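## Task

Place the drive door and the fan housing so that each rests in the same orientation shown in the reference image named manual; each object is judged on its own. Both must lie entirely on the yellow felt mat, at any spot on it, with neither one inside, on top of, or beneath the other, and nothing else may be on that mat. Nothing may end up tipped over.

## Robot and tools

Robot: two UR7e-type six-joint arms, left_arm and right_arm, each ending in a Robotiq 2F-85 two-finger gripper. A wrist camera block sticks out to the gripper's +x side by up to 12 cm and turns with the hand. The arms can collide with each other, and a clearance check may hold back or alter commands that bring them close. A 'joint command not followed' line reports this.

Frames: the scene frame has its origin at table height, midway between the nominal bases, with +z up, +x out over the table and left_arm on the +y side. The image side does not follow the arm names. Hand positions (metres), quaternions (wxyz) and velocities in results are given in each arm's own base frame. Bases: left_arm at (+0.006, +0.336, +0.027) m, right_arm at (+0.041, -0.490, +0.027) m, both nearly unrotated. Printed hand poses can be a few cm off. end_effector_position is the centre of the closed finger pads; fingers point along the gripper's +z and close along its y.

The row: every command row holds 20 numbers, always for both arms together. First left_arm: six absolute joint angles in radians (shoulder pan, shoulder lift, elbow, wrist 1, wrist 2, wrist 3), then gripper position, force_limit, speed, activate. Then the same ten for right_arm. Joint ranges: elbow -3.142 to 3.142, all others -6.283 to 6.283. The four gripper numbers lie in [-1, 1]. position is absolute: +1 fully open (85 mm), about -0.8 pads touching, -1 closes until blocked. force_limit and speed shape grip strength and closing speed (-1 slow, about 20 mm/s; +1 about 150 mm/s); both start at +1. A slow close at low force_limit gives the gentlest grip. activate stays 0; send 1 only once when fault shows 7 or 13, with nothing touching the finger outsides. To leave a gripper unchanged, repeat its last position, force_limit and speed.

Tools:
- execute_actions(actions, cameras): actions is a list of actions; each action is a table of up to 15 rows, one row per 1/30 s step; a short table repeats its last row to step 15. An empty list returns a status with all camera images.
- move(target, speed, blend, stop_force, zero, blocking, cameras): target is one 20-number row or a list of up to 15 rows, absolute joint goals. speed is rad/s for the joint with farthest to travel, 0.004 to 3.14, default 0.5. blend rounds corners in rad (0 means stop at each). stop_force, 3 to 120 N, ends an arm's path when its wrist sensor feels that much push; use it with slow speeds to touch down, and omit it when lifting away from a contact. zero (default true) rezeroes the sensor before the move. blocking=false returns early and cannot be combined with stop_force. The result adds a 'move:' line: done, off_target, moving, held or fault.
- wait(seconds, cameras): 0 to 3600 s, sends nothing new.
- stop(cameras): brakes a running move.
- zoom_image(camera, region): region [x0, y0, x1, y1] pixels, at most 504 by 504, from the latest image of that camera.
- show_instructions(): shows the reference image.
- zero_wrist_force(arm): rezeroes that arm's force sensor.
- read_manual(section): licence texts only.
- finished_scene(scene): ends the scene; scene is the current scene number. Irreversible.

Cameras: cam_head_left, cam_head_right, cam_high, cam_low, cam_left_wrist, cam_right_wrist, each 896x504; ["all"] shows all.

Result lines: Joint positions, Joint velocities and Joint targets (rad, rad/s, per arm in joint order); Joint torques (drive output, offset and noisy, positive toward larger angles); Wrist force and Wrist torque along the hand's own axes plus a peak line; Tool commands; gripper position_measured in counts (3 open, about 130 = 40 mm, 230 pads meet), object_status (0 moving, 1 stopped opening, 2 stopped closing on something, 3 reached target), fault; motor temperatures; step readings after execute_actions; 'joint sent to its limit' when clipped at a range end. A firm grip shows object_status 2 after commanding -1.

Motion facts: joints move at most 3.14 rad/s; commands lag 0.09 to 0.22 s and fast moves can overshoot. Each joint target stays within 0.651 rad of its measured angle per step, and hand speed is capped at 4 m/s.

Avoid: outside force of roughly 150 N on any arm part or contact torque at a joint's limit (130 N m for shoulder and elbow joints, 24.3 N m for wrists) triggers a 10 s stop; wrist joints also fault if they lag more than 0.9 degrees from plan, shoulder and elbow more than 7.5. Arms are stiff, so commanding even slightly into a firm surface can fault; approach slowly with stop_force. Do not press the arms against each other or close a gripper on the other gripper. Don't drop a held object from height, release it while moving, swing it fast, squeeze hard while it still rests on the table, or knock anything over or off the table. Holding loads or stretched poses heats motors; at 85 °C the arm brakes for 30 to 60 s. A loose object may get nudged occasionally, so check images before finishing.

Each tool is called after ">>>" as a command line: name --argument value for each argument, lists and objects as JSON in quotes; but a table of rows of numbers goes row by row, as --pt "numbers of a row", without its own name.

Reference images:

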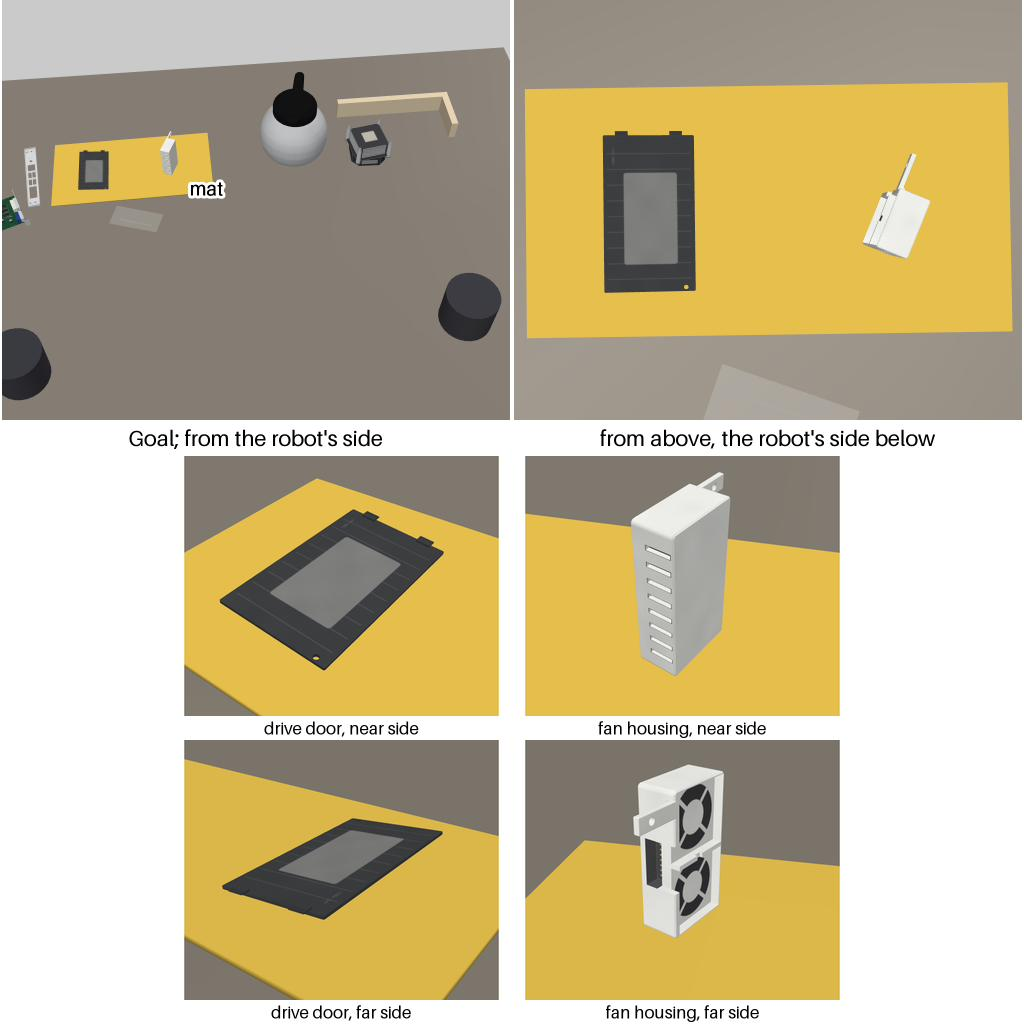

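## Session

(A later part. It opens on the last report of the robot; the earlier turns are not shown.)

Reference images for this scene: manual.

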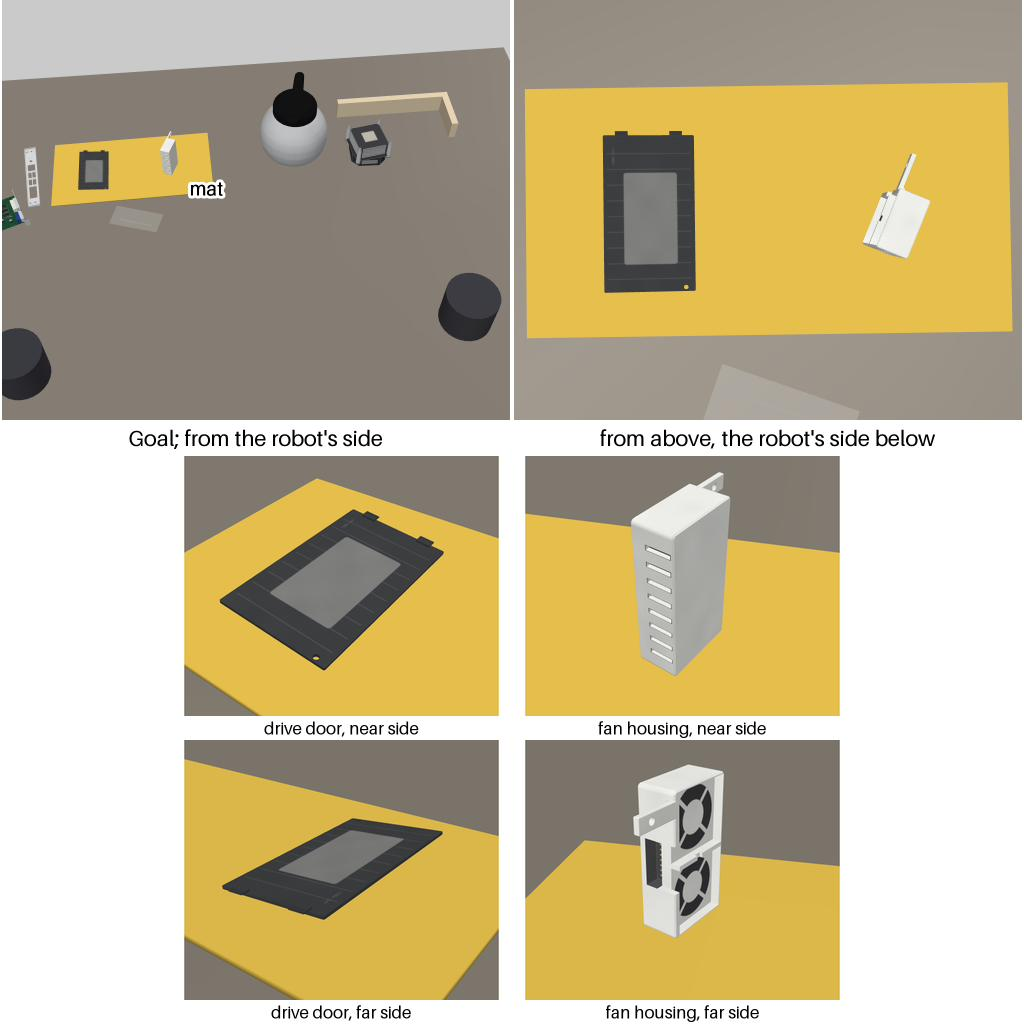

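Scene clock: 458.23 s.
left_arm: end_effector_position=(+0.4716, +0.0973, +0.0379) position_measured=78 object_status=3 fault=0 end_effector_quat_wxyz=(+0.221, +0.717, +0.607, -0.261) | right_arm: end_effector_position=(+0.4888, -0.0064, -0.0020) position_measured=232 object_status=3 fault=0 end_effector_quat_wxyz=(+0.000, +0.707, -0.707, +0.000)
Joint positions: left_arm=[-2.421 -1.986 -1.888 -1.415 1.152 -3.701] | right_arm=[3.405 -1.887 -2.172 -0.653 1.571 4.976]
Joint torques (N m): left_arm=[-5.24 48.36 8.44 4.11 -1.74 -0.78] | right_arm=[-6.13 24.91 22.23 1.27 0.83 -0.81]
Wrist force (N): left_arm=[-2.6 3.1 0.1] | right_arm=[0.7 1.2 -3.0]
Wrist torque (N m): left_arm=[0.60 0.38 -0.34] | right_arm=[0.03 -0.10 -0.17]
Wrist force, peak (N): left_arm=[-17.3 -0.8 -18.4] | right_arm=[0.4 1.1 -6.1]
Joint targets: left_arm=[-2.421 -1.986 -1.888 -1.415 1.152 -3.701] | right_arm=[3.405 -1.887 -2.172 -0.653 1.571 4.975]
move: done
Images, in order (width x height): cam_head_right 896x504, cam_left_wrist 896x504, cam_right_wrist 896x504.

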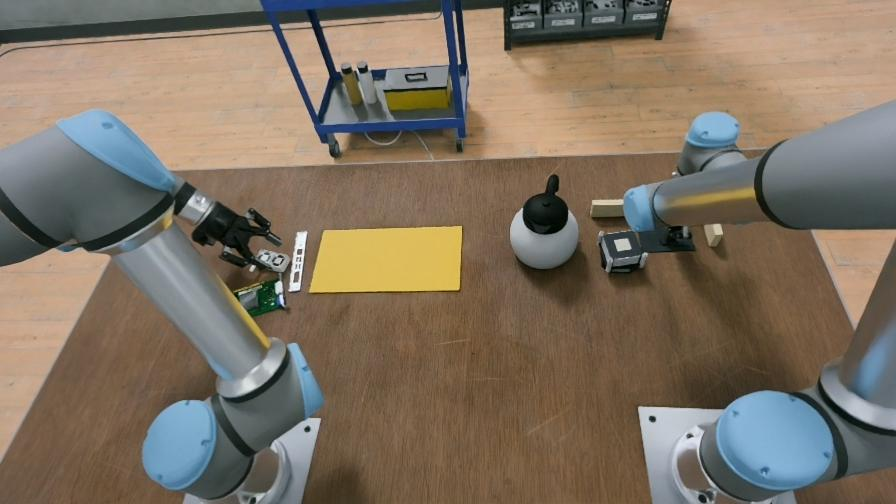

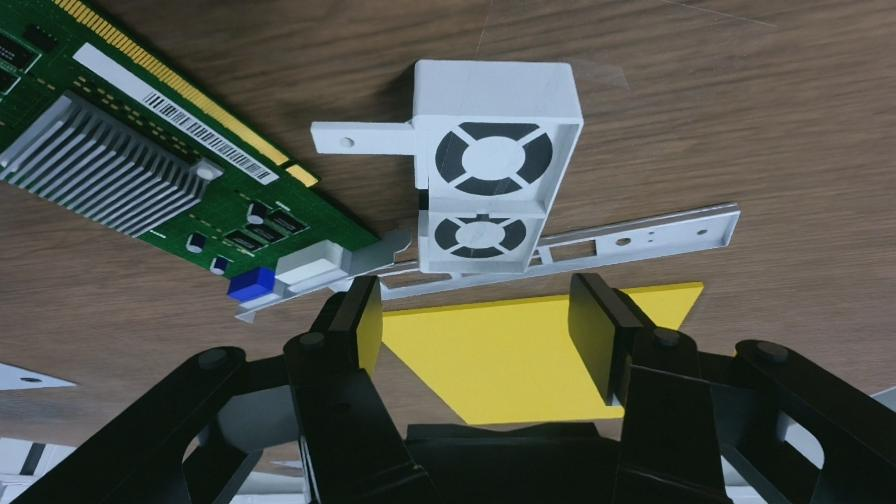

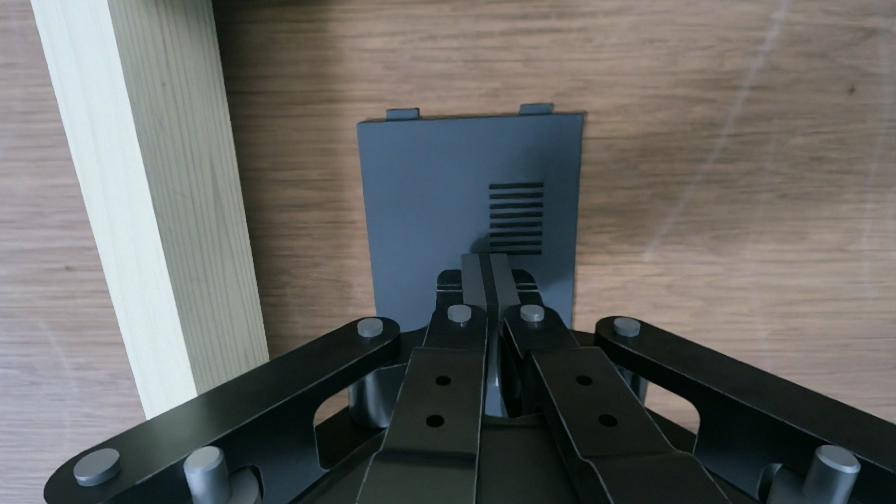

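>>> move --pt "-2.5038 -1.8431 -2.0064 -1.1191 1.3311 -3.878 0.4 1 0 0 3.3467 -1.785 -2.1186 -0.8088 1.5708 4.9175 -1 -1 0 0" --pt "-2.5038 -1.9002 -2.0359 -1.0325 1.3311 -3.878 0.4 1 0 0 3.3467 -1.785 -2.1186 -0.8088 1.5708 4.9175 -1 -1 0 0" --pt "-2.5038 -1.9192 -2.0438 -1.0056 1.3311 -3.878 0.4 1 0 0 3.3467 -1.785 -2.1186 -0.8088 1.5708 4.9175 -1 -1 0 0" --speed '[0.25, 0.08, 0.02]' --stop_force 5 --cameras '["cam_left_wrist", "cam_right_wrist", "cam_head_left"]'

Scene clock: 529.00 s.
left_arm: end_effector_position=(+0.4735, +0.1091, +0.0080) position_measured=78 object_status=3 fault=0 end_effector_quat_wxyz=(+0.112, +0.752, +0.636, -0.133) | right_arm: end_effector_position=(+0.4910, -0.0340, +0.0500) position_measured=232 object_status=3 fault=0 end_effector_quat_wxyz=(+0.000, +0.707, -0.707, +0.000)
Joint positions: left_arm=[-2.504 -1.919 -2.044 -1.006 1.331 -3.878] | right_arm=[3.347 -1.785 -2.119 -0.809 1.571 4.918]
Joint torques (N m): left_arm=[7.95 46.04 18.31 -0.17 -2.78 -0.29] | right_arm=[5.99 24.36 10.89 4.18 0.54 1.54]
Wrist force (N): left_arm=[-2.1 2.6 0.9] | right_arm=[0.6 0.7 0.2]
Wrist torque (N m): left_arm=[0.51 0.28 -0.21] | right_arm=[0.14 -0.06 -0.07]
Wrist force, peak (N): left_arm=[-3.2 3.5 1.1] | right_arm=[0.8 1.6 -3.3]
Joint targets: left_arm=[-2.504 -1.919 -2.044 -1.006 1.331 -3.878] | right_arm=[3.347 -1.785 -2.119 -0.809 1.571 4.917]
move: done
Images, in order (width x height): cam_head_left 896x504, cam_left_wrist 896x504, cam_right_wrist 896x504.

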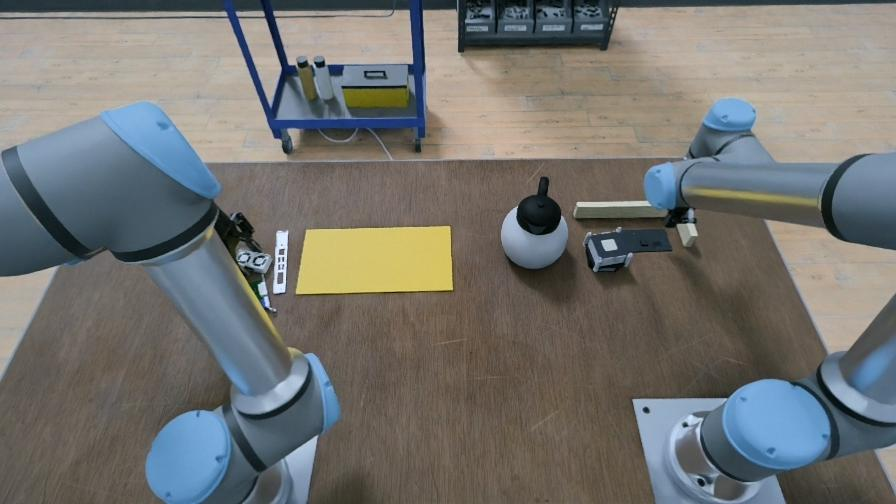

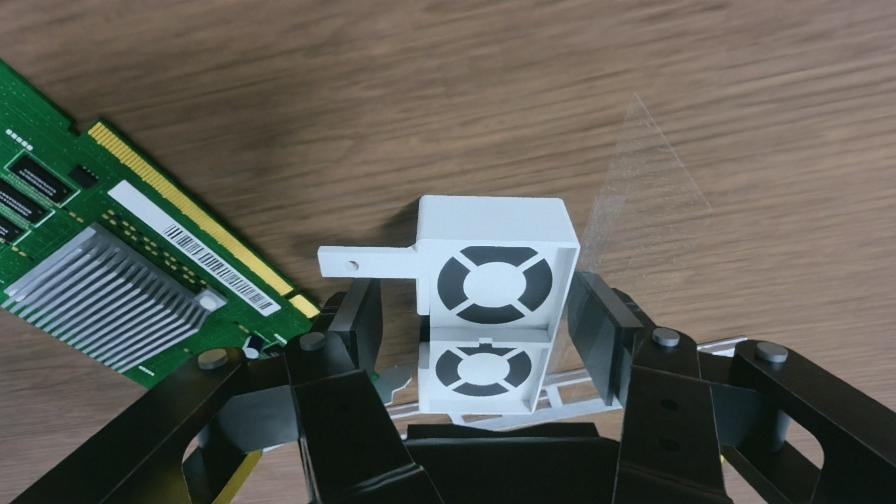

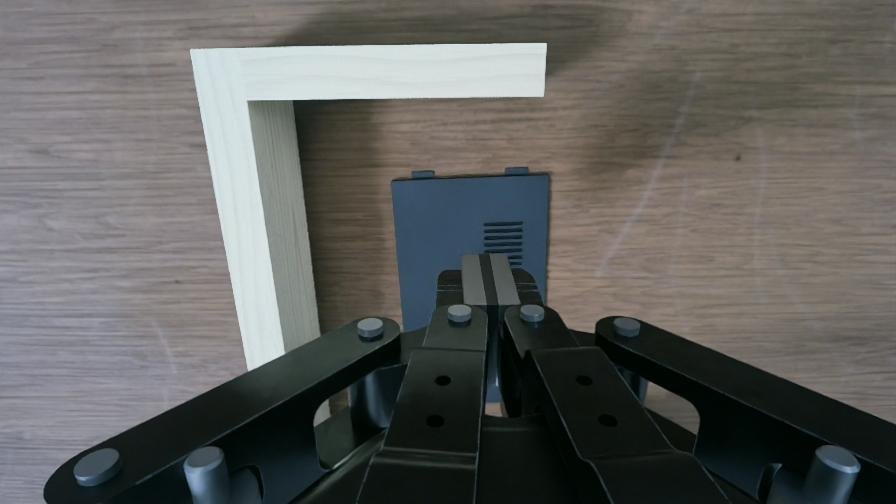

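>>> move --pt "-2.5166 -1.9214 -2.0406 -1.0066 1.3311 -3.878 0.4 1 0 0 3.3476 -1.7809 -2.1241 -0.8074 1.5708 4.9184 1 -1 0.5 0" --pt "-2.5166 -1.9214 -2.0406 -1.0066 1.3311 -3.878 0.4 1 0 0 3.3476 -1.8963 -2.1701 -0.646 1.5708 4.9184 1 -1 0.5 0" --pt "-2.5166 -1.9214 -2.0406 -1.0066 1.3311 -3.878 0.4 1 0 0 3.3476 -1.9406 -2.1812 -0.5906 1.5708 4.9184 1 -1 0.5 0" --speed '[0.05, 0.09, 0.025]' --stop_force 5 --cameras '["cam_left_wrist", "cam_right_wrist"]'

Scene clock: 560.20 s.
left_arm: end_effector_position=(+0.4759, +0.1037, +0.0080) position_measured=78 object_status=3 fault=0 end_effector_quat_wxyz=(+0.111, +0.756, +0.632, -0.133) | right_arm: end_effector_position=(+0.4891, -0.0340, -0.0210) position_measured=3 object_status=3 fault=0 end_effector_quat_wxyz=(+0.000, +0.707, -0.707, +0.000)
Joint positions: left_arm=[-2.517 -1.921 -2.041 -1.007 1.331 -3.878] | right_arm=[3.348 -1.934 -2.179 -0.599 1.571 4.918]
Joint torques (N m): left_arm=[8.93 27.12 7.79 5.06 -0.73 -0.29] | right_arm=[-1.66 39.88 15.86 -0.41 0.54 -0.81]
Wrist force (N): left_arm=[-2.2 2.8 0.9] | right_arm=[-0.2 -3.1 -8.0]
Wrist torque (N m): left_arm=[0.54 0.30 -0.20] | right_arm=[0.52 -0.07 -0.18]
Wrist force, peak (N): left_arm=[-2.6 3.1 0.9] | right_arm=[1.4 15.8 -44.5]
Joint targets: left_arm=[-2.517 -1.921 -2.041 -1.007 1.331 -3.878] | right_arm=[3.348 -1.934 -2.179 -0.599 1.571 4.918]
move: contact (right_arm)

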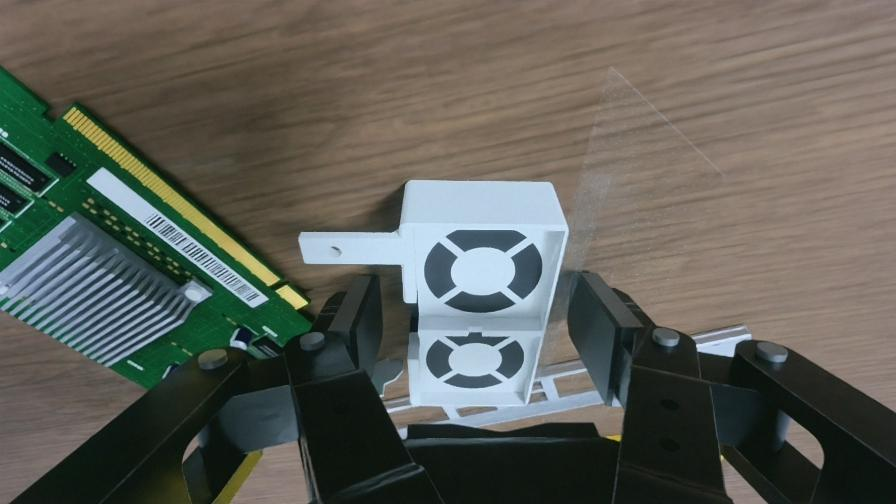

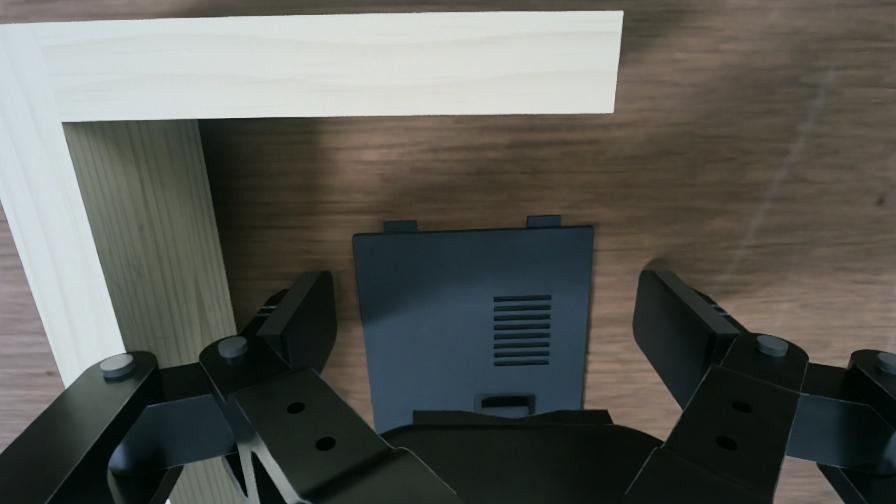

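>>> move --target '[-2.5166, -1.9214, -2.0406, -1.0066, 1.3311, -3.878, -1, -0.5, -1, 0, 3.3463, -1.9204, -2.1668, -0.6252, 1.5708, 4.9171, -1, -0.5, -1, 0]' --speed 0.1 --cameras '["cam_left_wrist", "cam_right_wrist"]'

Scene clock: 571.80 s.
left_arm: end_effector_position=(+0.4759, +0.1037, +0.0081) position_measured=107 object_status=2 fault=0 end_effector_quat_wxyz=(+0.111, +0.756, +0.632, -0.133) | right_arm: end_effector_position=(+0.4920, -0.0340, -0.0132) position_measured=70 object_status=0 fault=0 end_effector_quat_wxyz=(+0.000, +0.707, -0.707, +0.000)
Joint positions: left_arm=[-2.517 -1.921 -2.041 -1.007 1.331 -3.878] | right_arm=[3.346 -1.92 -2.167 -0.625 1.571 4.917]
Joint torques (N m): left_arm=[8.41 -25.9 -20.82 -4.39 8.08 0] | right_arm=[1.13 26.04 9.2 2.29 0.5 1.58]
Wrist force (N): left_arm=[-37.2 6.9 -95.3] | right_arm=[1.1 1.9 -12.6]
Wrist torque (N m): left_arm=[0.34 1.19 -0.12] | right_arm=[0.05 -0.12 -0.12]
Wrist force, peak (N): left_arm=[-37.2 6.9 -95.3] | right_arm=[1.1 1.9 -12.7]
Joint targets: left_arm=[-2.517 -1.921 -2.041 -1.007 1.331 -3.878] | right_arm=[3.346 -1.920 -2.167 -0.625 1.571 4.917]
move: done

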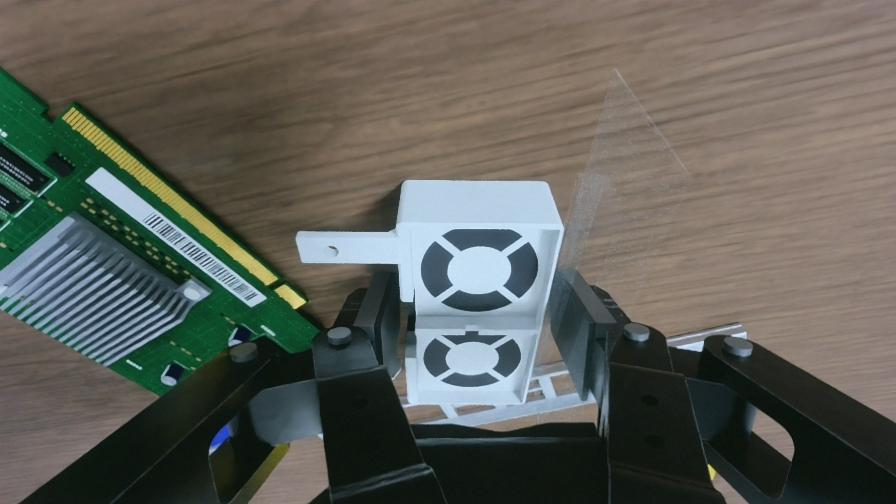

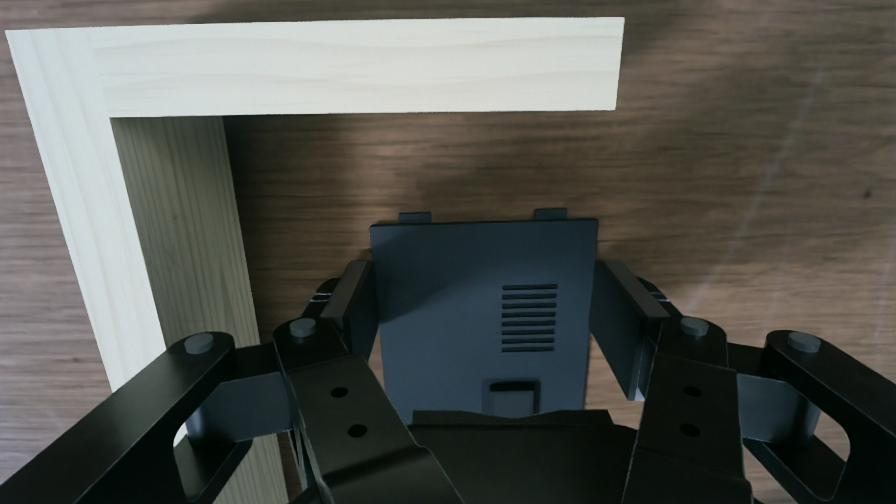

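>>> move --pt "-2.5166 -1.9118 -2.0367 -1.0201 1.3311 -3.878 -1 -0.5 -1 0 3.3463 -1.9204 -2.1668 -0.6252 1.5708 4.9171 -1 -0.5 -1 0" --pt "-2.5166 -1.9118 -2.0367 -1.0201 1.3311 -3.878 -0.98 -0.5 -1 0 3.3463 -1.8064 -2.1257 -0.7803 1.5708 4.9171 -1 -0.5 -1 0" --speed '[0.05, 0.12]' --cameras '["cam_left_wrist", "cam_right_wrist"]'

Scene clock: 593.20 s.
left_arm: end_effector_position=(+0.4759, +0.1037, +0.0131) position_measured=133 object_status=2 fault=0 end_effector_quat_wxyz=(+0.111, +0.756, +0.632, -0.133) | right_arm: end_effector_position=(+0.4920, -0.0340, +0.0400) position_measured=70 object_status=2 fault=0 end_effector_quat_wxyz=(+0.000, +0.707, -0.707, +0.000)
Joint positions: left_arm=[-2.517 -1.912 -2.037 -1.02 1.331 -3.878] | right_arm=[3.346 -1.806 -2.126 -0.78 1.571 4.917]
Joint torques (N m): left_arm=[4.41 16.73 12.46 -0.97 2.17 -0.15] | right_arm=[5.15 25.38 11.37 2.27 0.32 1.64]
Wrist force (N): left_arm=[-5.6 5.6 -10.1] | right_arm=[0.6 0.6 0.4]
Wrist torque (N m): left_arm=[0.90 0.31 -0.23] | right_arm=[0.11 -0.06 -0.06]
Wrist force, peak (N): left_arm=[-37.5 6.6 -98.2] | right_arm=[1.0 2.0 -12.8]
Joint targets: left_arm=[-2.517 -1.912 -2.037 -1.020 1.331 -3.878] | right_arm=[3.346 -1.806 -2.126 -0.780 1.571 4.917]
move: done

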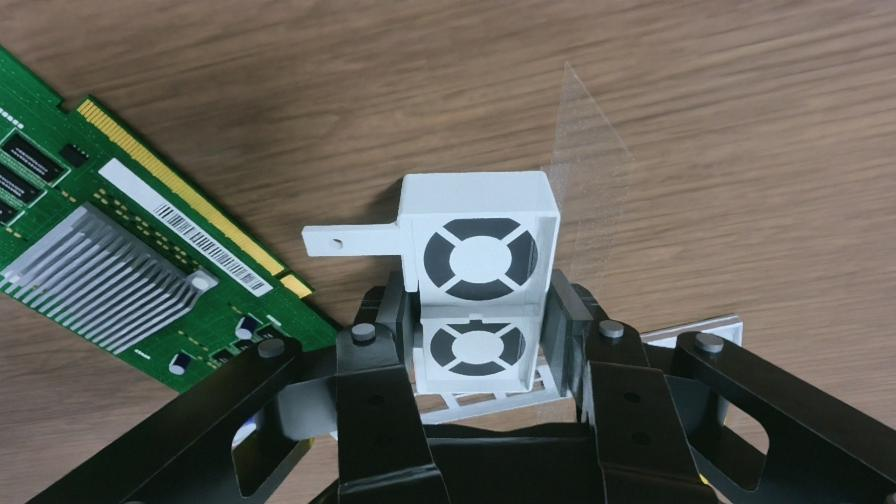

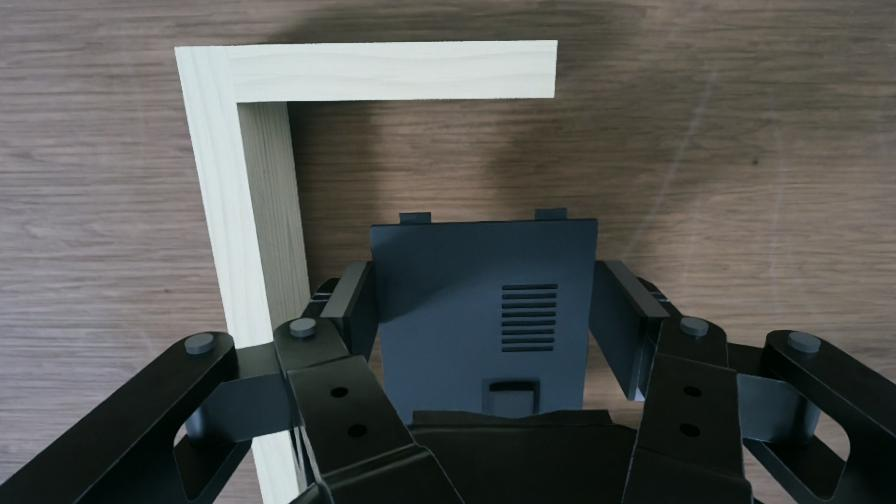

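>>> move --pt "-2.5166 -1.6985 -1.8556 -1.4145 1.3311 -3.878 -0.98 -0.5 -1 0 3.3463 -1.6717 -2.0299 -1.0108 1.5708 4.9171 -1 -0.5 -1 0" --pt "-2.5803 -1.942 -1.772 -1.6851 1.1134 -2.0869 -0.98 -0.5 -1 0 3.6962 -1.2516 -2.2798 -1.181 1.5708 5.267 -1 -0.5 -1 0" --pt "-2.644 -2.1854 -1.6886 -1.9557 0.8956 -0.2958 -0.98 -0.5 -1 0 4.2847 -1.7086 -1.8351 -1.1687 1.5708 5.8555 -1 -0.5 -1 0" --speed '[0.25, 1.0, 1.0]' --blend '[0.04, 0.15, 0]' --cameras '["all"]'

Scene clock: 728.20 s.
left_arm: end_effector_position=(+0.4919, -0.0674, +0.0700) position_measured=133 object_status=2 fault=0 end_effector_quat_wxyz=(-0.469, -0.471, +0.670, -0.330) | right_arm: end_effector_position=(+0.3366, +0.4169, +0.1730) position_measured=70 object_status=2 fault=0 end_effector_quat_wxyz=(+0.000, +0.707, -0.707, +0.000)
Joint positions: left_arm=[-2.644 -2.186 -1.688 -1.956 0.896 -0.296] | right_arm=[4.285 -1.709 -1.835 -1.169 1.571 5.855]
Joint torques (N m): left_arm=[7.22 57.6 6.99 2.27 1.95 1.93] | right_arm=[3.43 38.6 18.98 3.73 0.06 0.68]
Wrist force (N): left_arm=[-0.8 2.2 3.4] | right_arm=[0.5 0.3 0.4]
Wrist torque (N m): left_arm=[0.29 0.00 0.10] | right_arm=[0.06 -0.05 -0.06]
Wrist force, peak (N): left_arm=[-5.5 6.1 -10.2] | right_arm=[0.8 1.0 1.9]
Joint targets: left_arm=[-2.644 -2.185 -1.689 -1.956 0.896 -0.296] | right_arm=[4.285 -1.709 -1.835 -1.169 1.571 5.856]
move: done

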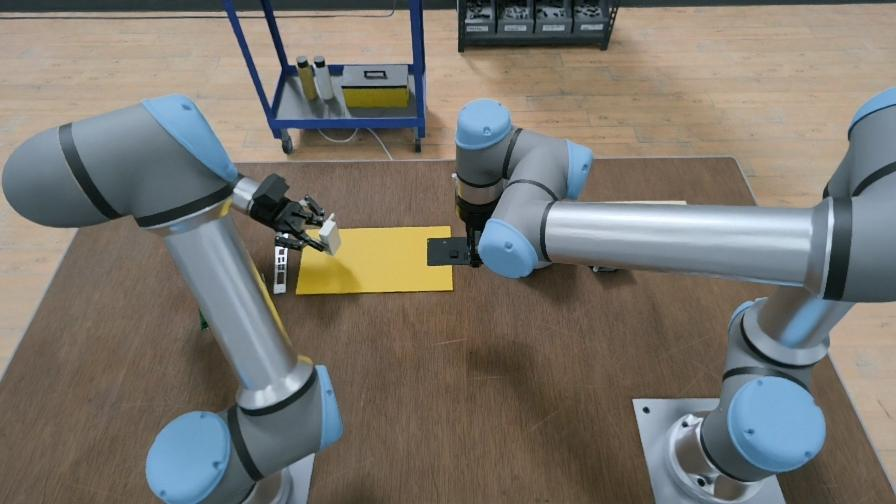

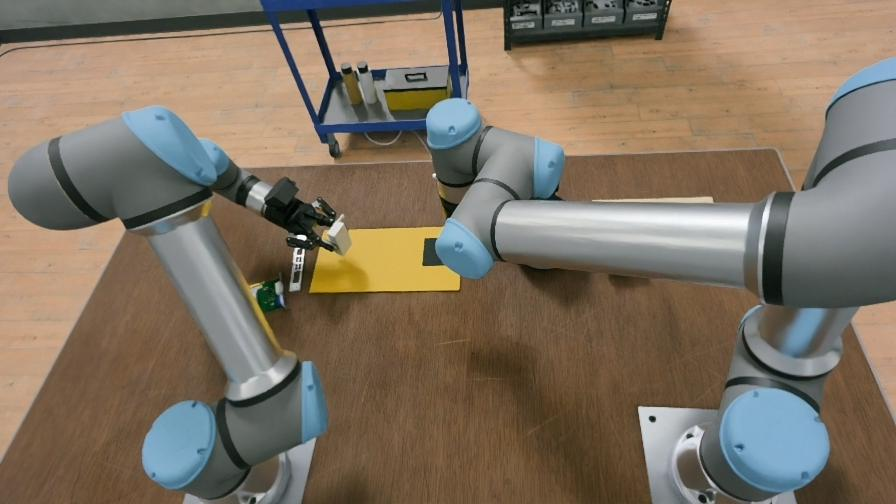

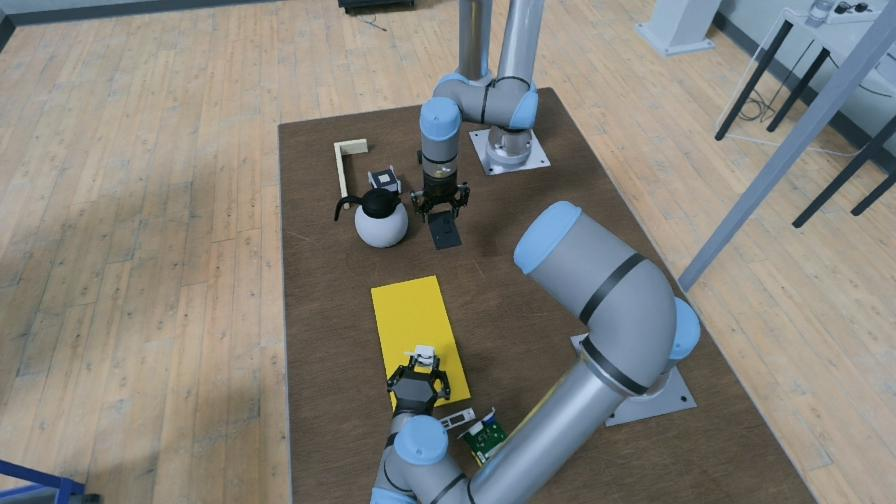

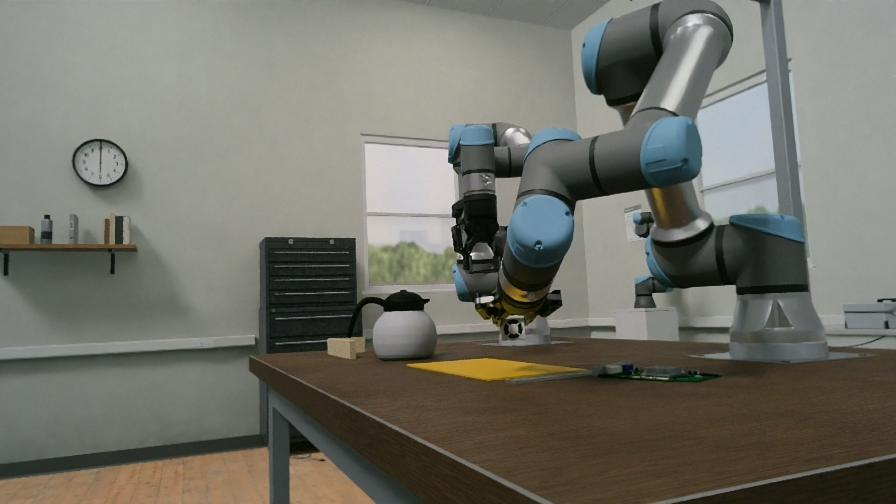

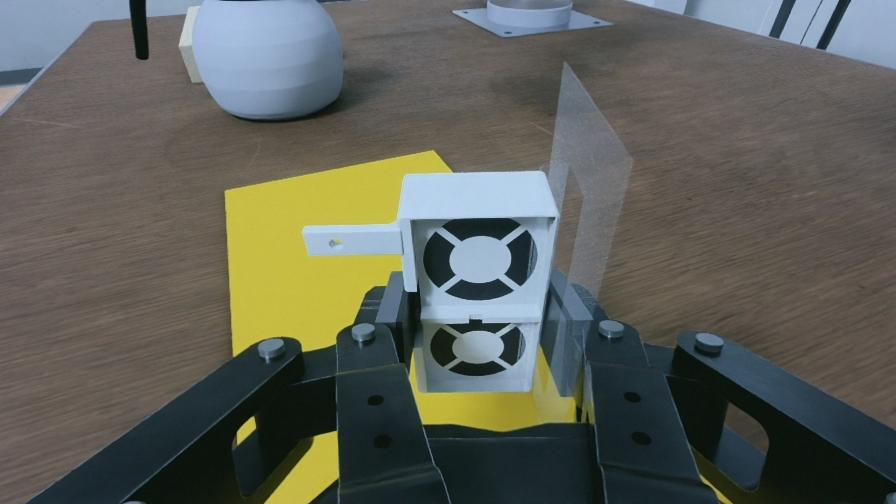

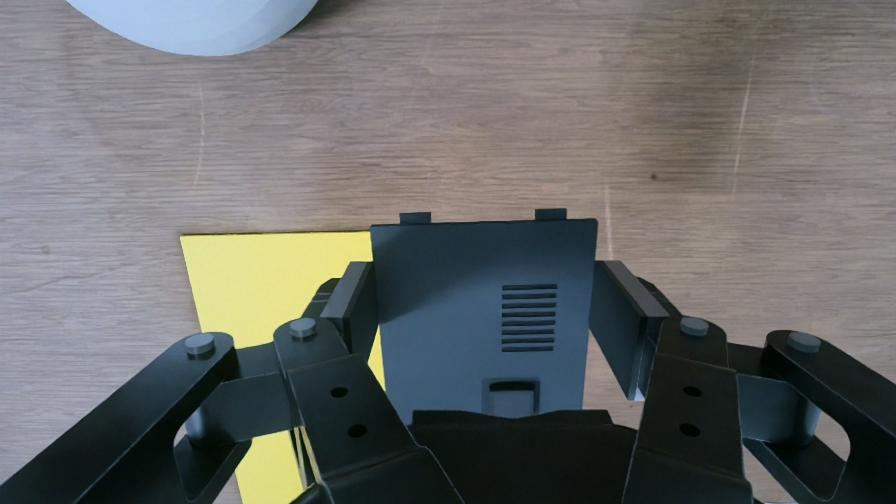

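>>> zoom_image --camera "cam_left_wrist" --region '[480, 40, 680, 440]'

>>> zoom_image --camera "cam_low" --region '[440, 250, 740, 400]'

>>> zoom_image --camera "cam_head_left" --region '[240, 160, 480, 340]'

>>> zoom_image --camera "cam_high" --region '[370, 270, 560, 460]'

Scaled by 1.260 from the camera's image (finer frame: 1280x720).

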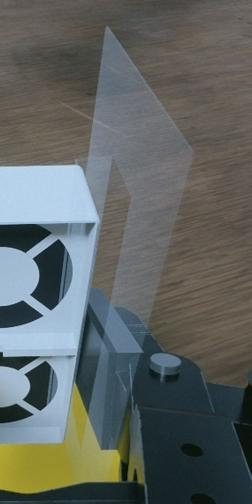

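Scaled by 1.680 from the camera's image (finer frame: 1280x720).

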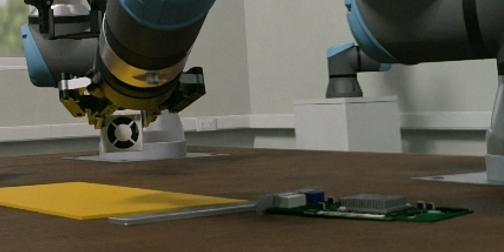

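Scaled by 2.100 from the camera's image (finer frame: 1280x720).

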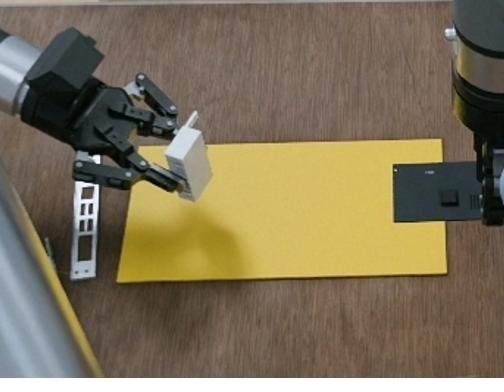

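Scaled by 2.653 from the camera's image (finer frame: 1280x720).

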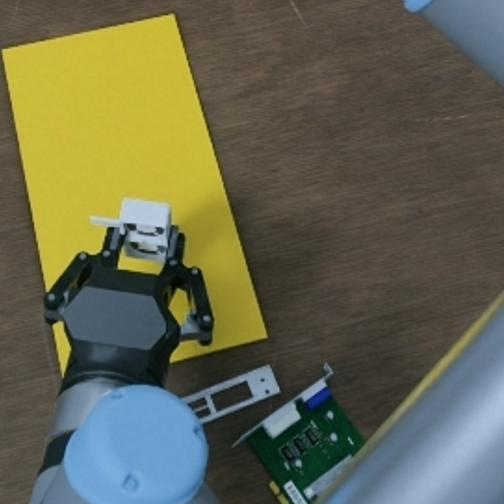

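>>> execute_actions --actions '[]' --cameras '["cam_left_wrist","cam_head_left","cam_high"]'

Scene clock: 793.50 s.
left_arm: end_effector_position=(+0.4918, -0.0673, +0.0700) position_measured=133 object_status=2 fault=0 end_effector_quat_wxyz=(-0.469, -0.471, +0.670, -0.330) | right_arm: end_effector_position=(+0.3366, +0.4170, +0.1730) position_measured=70 object_status=2 fault=0 end_effector_quat_wxyz=(+0.000, +0.707, -0.707, +0.000)
Joint positions: left_arm=[-2.644 -2.185 -1.689 -1.956 0.896 -0.296] | right_arm=[4.285 -1.709 -1.835 -1.169 1.571 5.856]
Joint velocities: within noise
Joint torques (N m): left_arm=[8.73 57.49 6.61 1.97 1.76 1.74] | right_arm=[6.95 43.1 24.66 1.49 -0.11 1.47]
Motor temperatures (°C): left_arm=[35 43 31 39 46 42] | right_arm=[34 34 34 41 49 39]
Wrist force (N): left_arm=[-1.0 2.2 3.7] | right_arm=[0.6 0.0 0.2]
Wrist torque (N m): left_arm=[0.29 0.04 0.07] | right_arm=[0.01 -0.06 -0.06]
Wrist force, peak (N): left_arm=[-0.7 2.5 3.8] | right_arm=[0.6 0.6 0.5]
Joint targets: left_arm=[-2.644 -2.185 -1.689 -1.956 0.896 -0.296] | right_arm=[4.285 -1.709 -1.835 -1.169 1.571 5.856]
Tool commands: left_gripper/position=-0.98 left_gripper/force_limit=-0.5 left_gripper/speed=-1.0 left_gripper/activate=+0.0 right_gripper/position=-1.0 right_gripper/force_limit=-0.5 right_gripper/speed=-1.0 right_gripper/activate=+0.0
Images, in order (width x height): cam_head_left 896x504, cam_high 896x504, cam_left_wrist 896x504.

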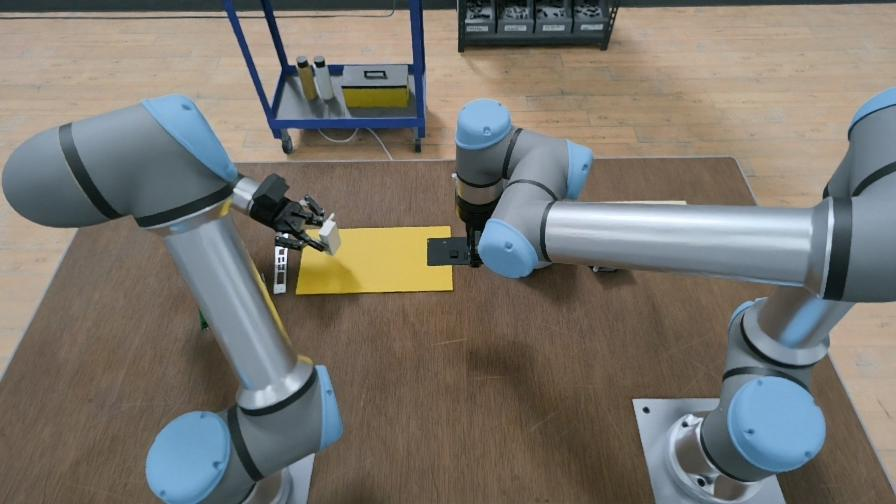

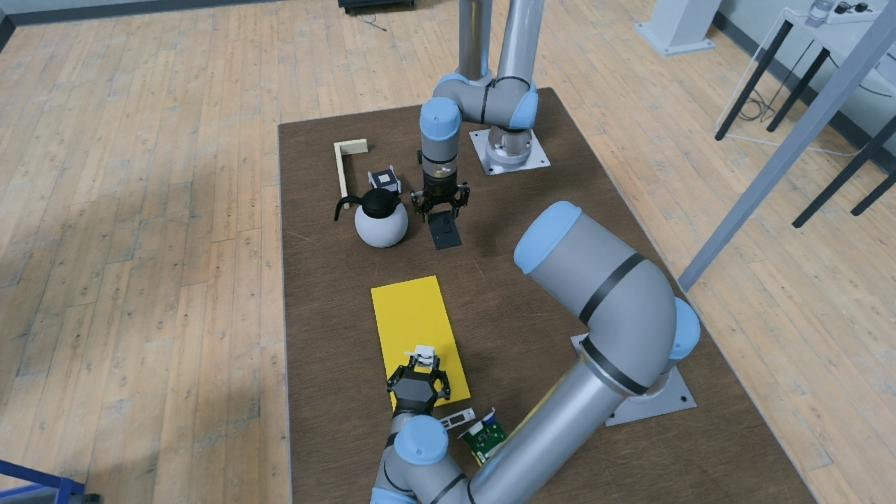

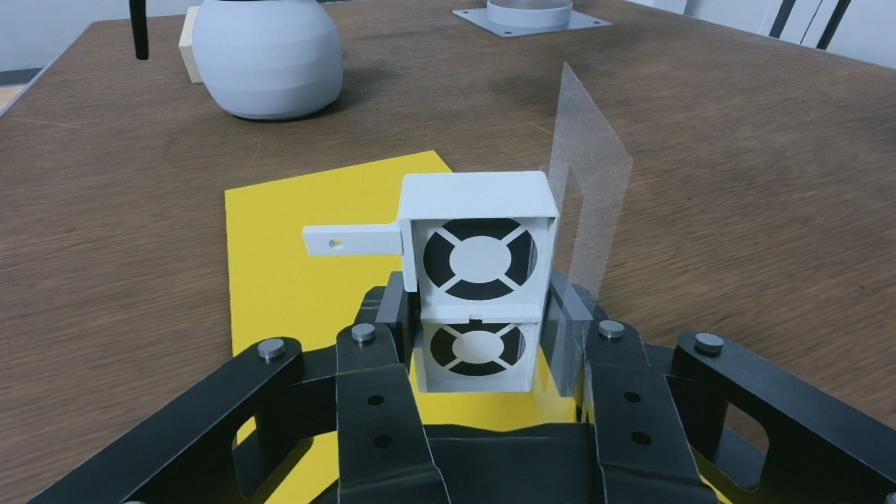

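>>> zoom_image --camera "cam_left_wrist" --region '[380, 40, 680, 450]'

Scaled by 1.229 from the camera's image (finer frame: 1280x720).

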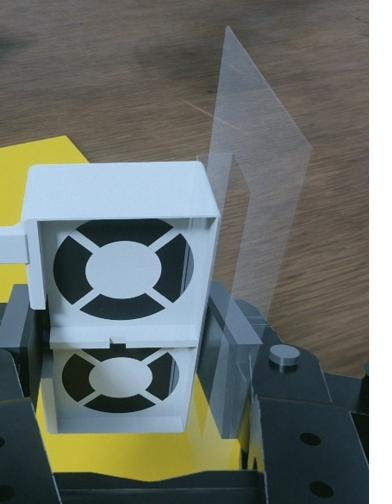

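>>> move --pt "-2.6821 -1.7573 -2.3093 -1.7489 0.8613 -0.3179 -0.98 -0.5 -1 0 4.2847 -1.7086 -1.8351 -1.1687 1.5708 5.8555 -1 -0.5 -1 0" --pt "-2.6821 -1.9089 -2.3440 -1.5626 0.8613 -0.3179 -0.98 -0.5 -1 0 4.2847 -1.7086 -1.8351 -1.1687 1.5708 5.8555 -1 -0.5 -1 0" --speed '[0.4,0.2]' --blend '[0.05,0]' --cameras '["cam_left_wrist","cam_head_left"]'

Scene clock: 831.23 s.
left_arm: end_effector_position=(+0.2998, -0.1871, +0.0350) position_measured=133 object_status=2 fault=0 end_effector_quat_wxyz=(-0.469, -0.471, +0.670, -0.330) | right_arm: end_effector_position=(+0.3366, +0.4170, +0.1730) position_measured=70 object_status=2 fault=0 end_effector_quat_wxyz=(+0.000, +0.707, -0.707, +0.000)
Joint positions: left_arm=[-2.682 -1.909 -2.344 -1.563 0.861 -0.318] | right_arm=[4.285 -1.709 -1.835 -1.169 1.571 5.856]
Joint torques (N m): left_arm=[8.13 33.62 18.8 -1.82 1.59 1.14] | right_arm=[5.24 43.37 27.82 1.65 -0.2 1.56]
Wrist force (N): left_arm=[-1.1 2.3 3.4] | right_arm=[0.6 0.5 0.4]
Wrist torque (N m): left_arm=[0.26 0.05 0.12] | right_arm=[0.08 -0.07 -0.06]
Wrist force, peak (N): left_arm=[-0.6 3.0 4.8] | right_arm=[0.9 0.3 0.3]
Joint targets: left_arm=[-2.682 -1.909 -2.344 -1.563 0.861 -0.318] | right_arm=[4.285 -1.709 -1.835 -1.169 1.571 5.856]
move: done
Images, in order (width x height): cam_head_left 896x504, cam_left_wrist 896x504.

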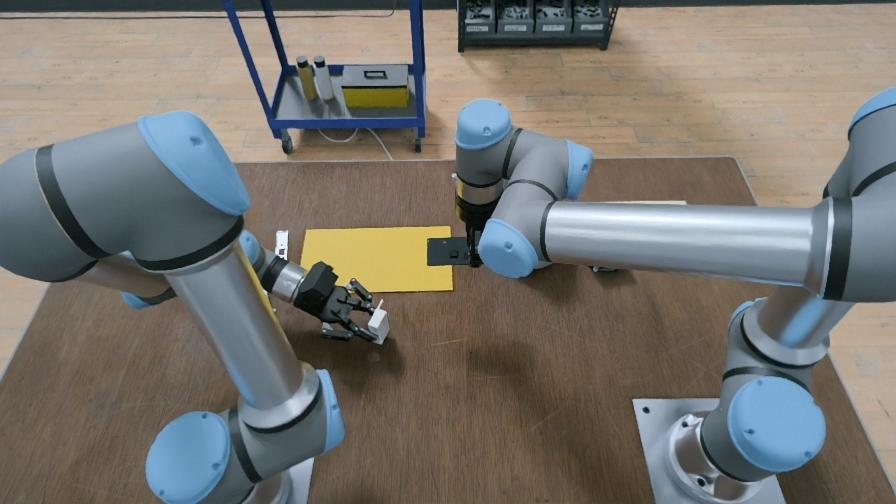

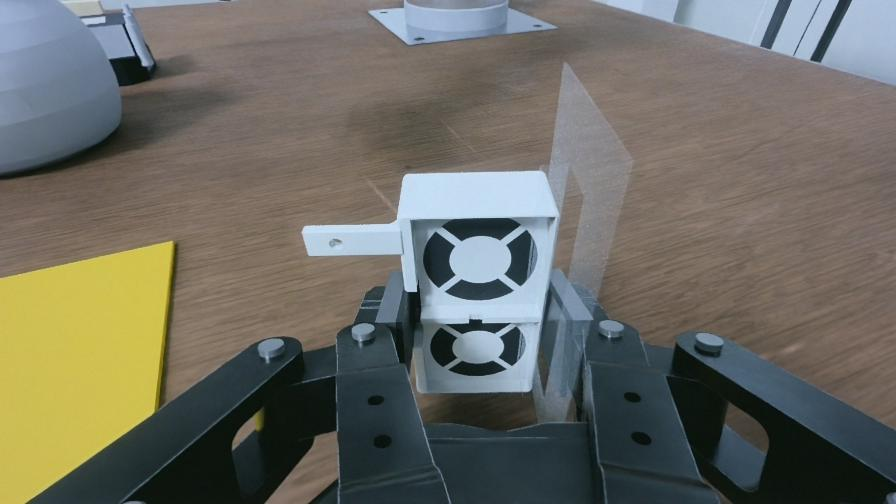

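>>> move --target '[-2.6821,-1.98435,-2.3518,-1.47935,0.8613,-0.3179,-0.98,-0.5,-1,0,4.2847,-1.7086,-1.8351,-1.1687,1.5708,5.8555,-1,-0.5,-1,0]' --speed 0.02 --stop_force 4 --cameras '["cam_left_wrist"]'

Scene clock: 838.33 s.
left_arm: end_effector_position=(+0.3001, -0.1870, +0.0181) position_measured=133 object_status=2 fault=0 end_effector_quat_wxyz=(-0.469, -0.471, +0.670, -0.330) | right_arm: end_effector_position=(+0.3366, +0.4170, +0.1730) position_measured=70 object_status=2 fault=0 end_effector_quat_wxyz=(+0.000, +0.707, -0.707, +0.000)
Joint positions: left_arm=[-2.682 -1.96 -2.349 -1.506 0.861 -0.318] | right_arm=[4.285 -1.709 -1.835 -1.169 1.571 5.856]
Joint torques (N m): left_arm=[6.62 38.78 14.69 -2.68 1.51 1.29] | right_arm=[6.55 42.71 28.03 1.76 -0.2 1.47]
Wrist force (N): left_arm=[-0.2 2.4 3.6] | right_arm=[0.6 0.3 0.4]
Wrist torque (N m): left_arm=[0.26 0.04 0.17] | right_arm=[0.06 -0.07 -0.06]
Wrist force, peak (N): left_arm=[9.6 4.4 -2.3] | right_arm=[0.8 0.3 0.6]
Joint targets: left_arm=[-2.682 -1.960 -2.349 -1.506 0.861 -0.318] | right_arm=[4.285 -1.709 -1.835 -1.169 1.571 5.856]
move: contact (left_arm); left_arm: the wrist 1 is farthest, 0.027 rad from its target

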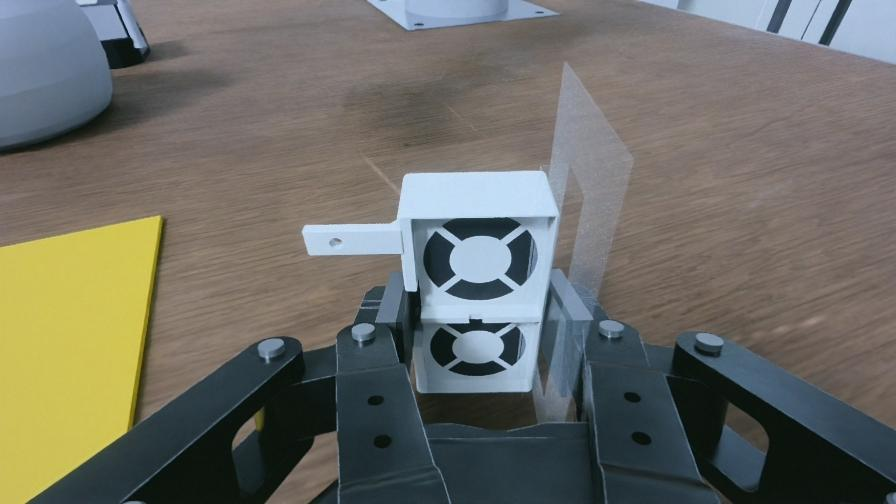

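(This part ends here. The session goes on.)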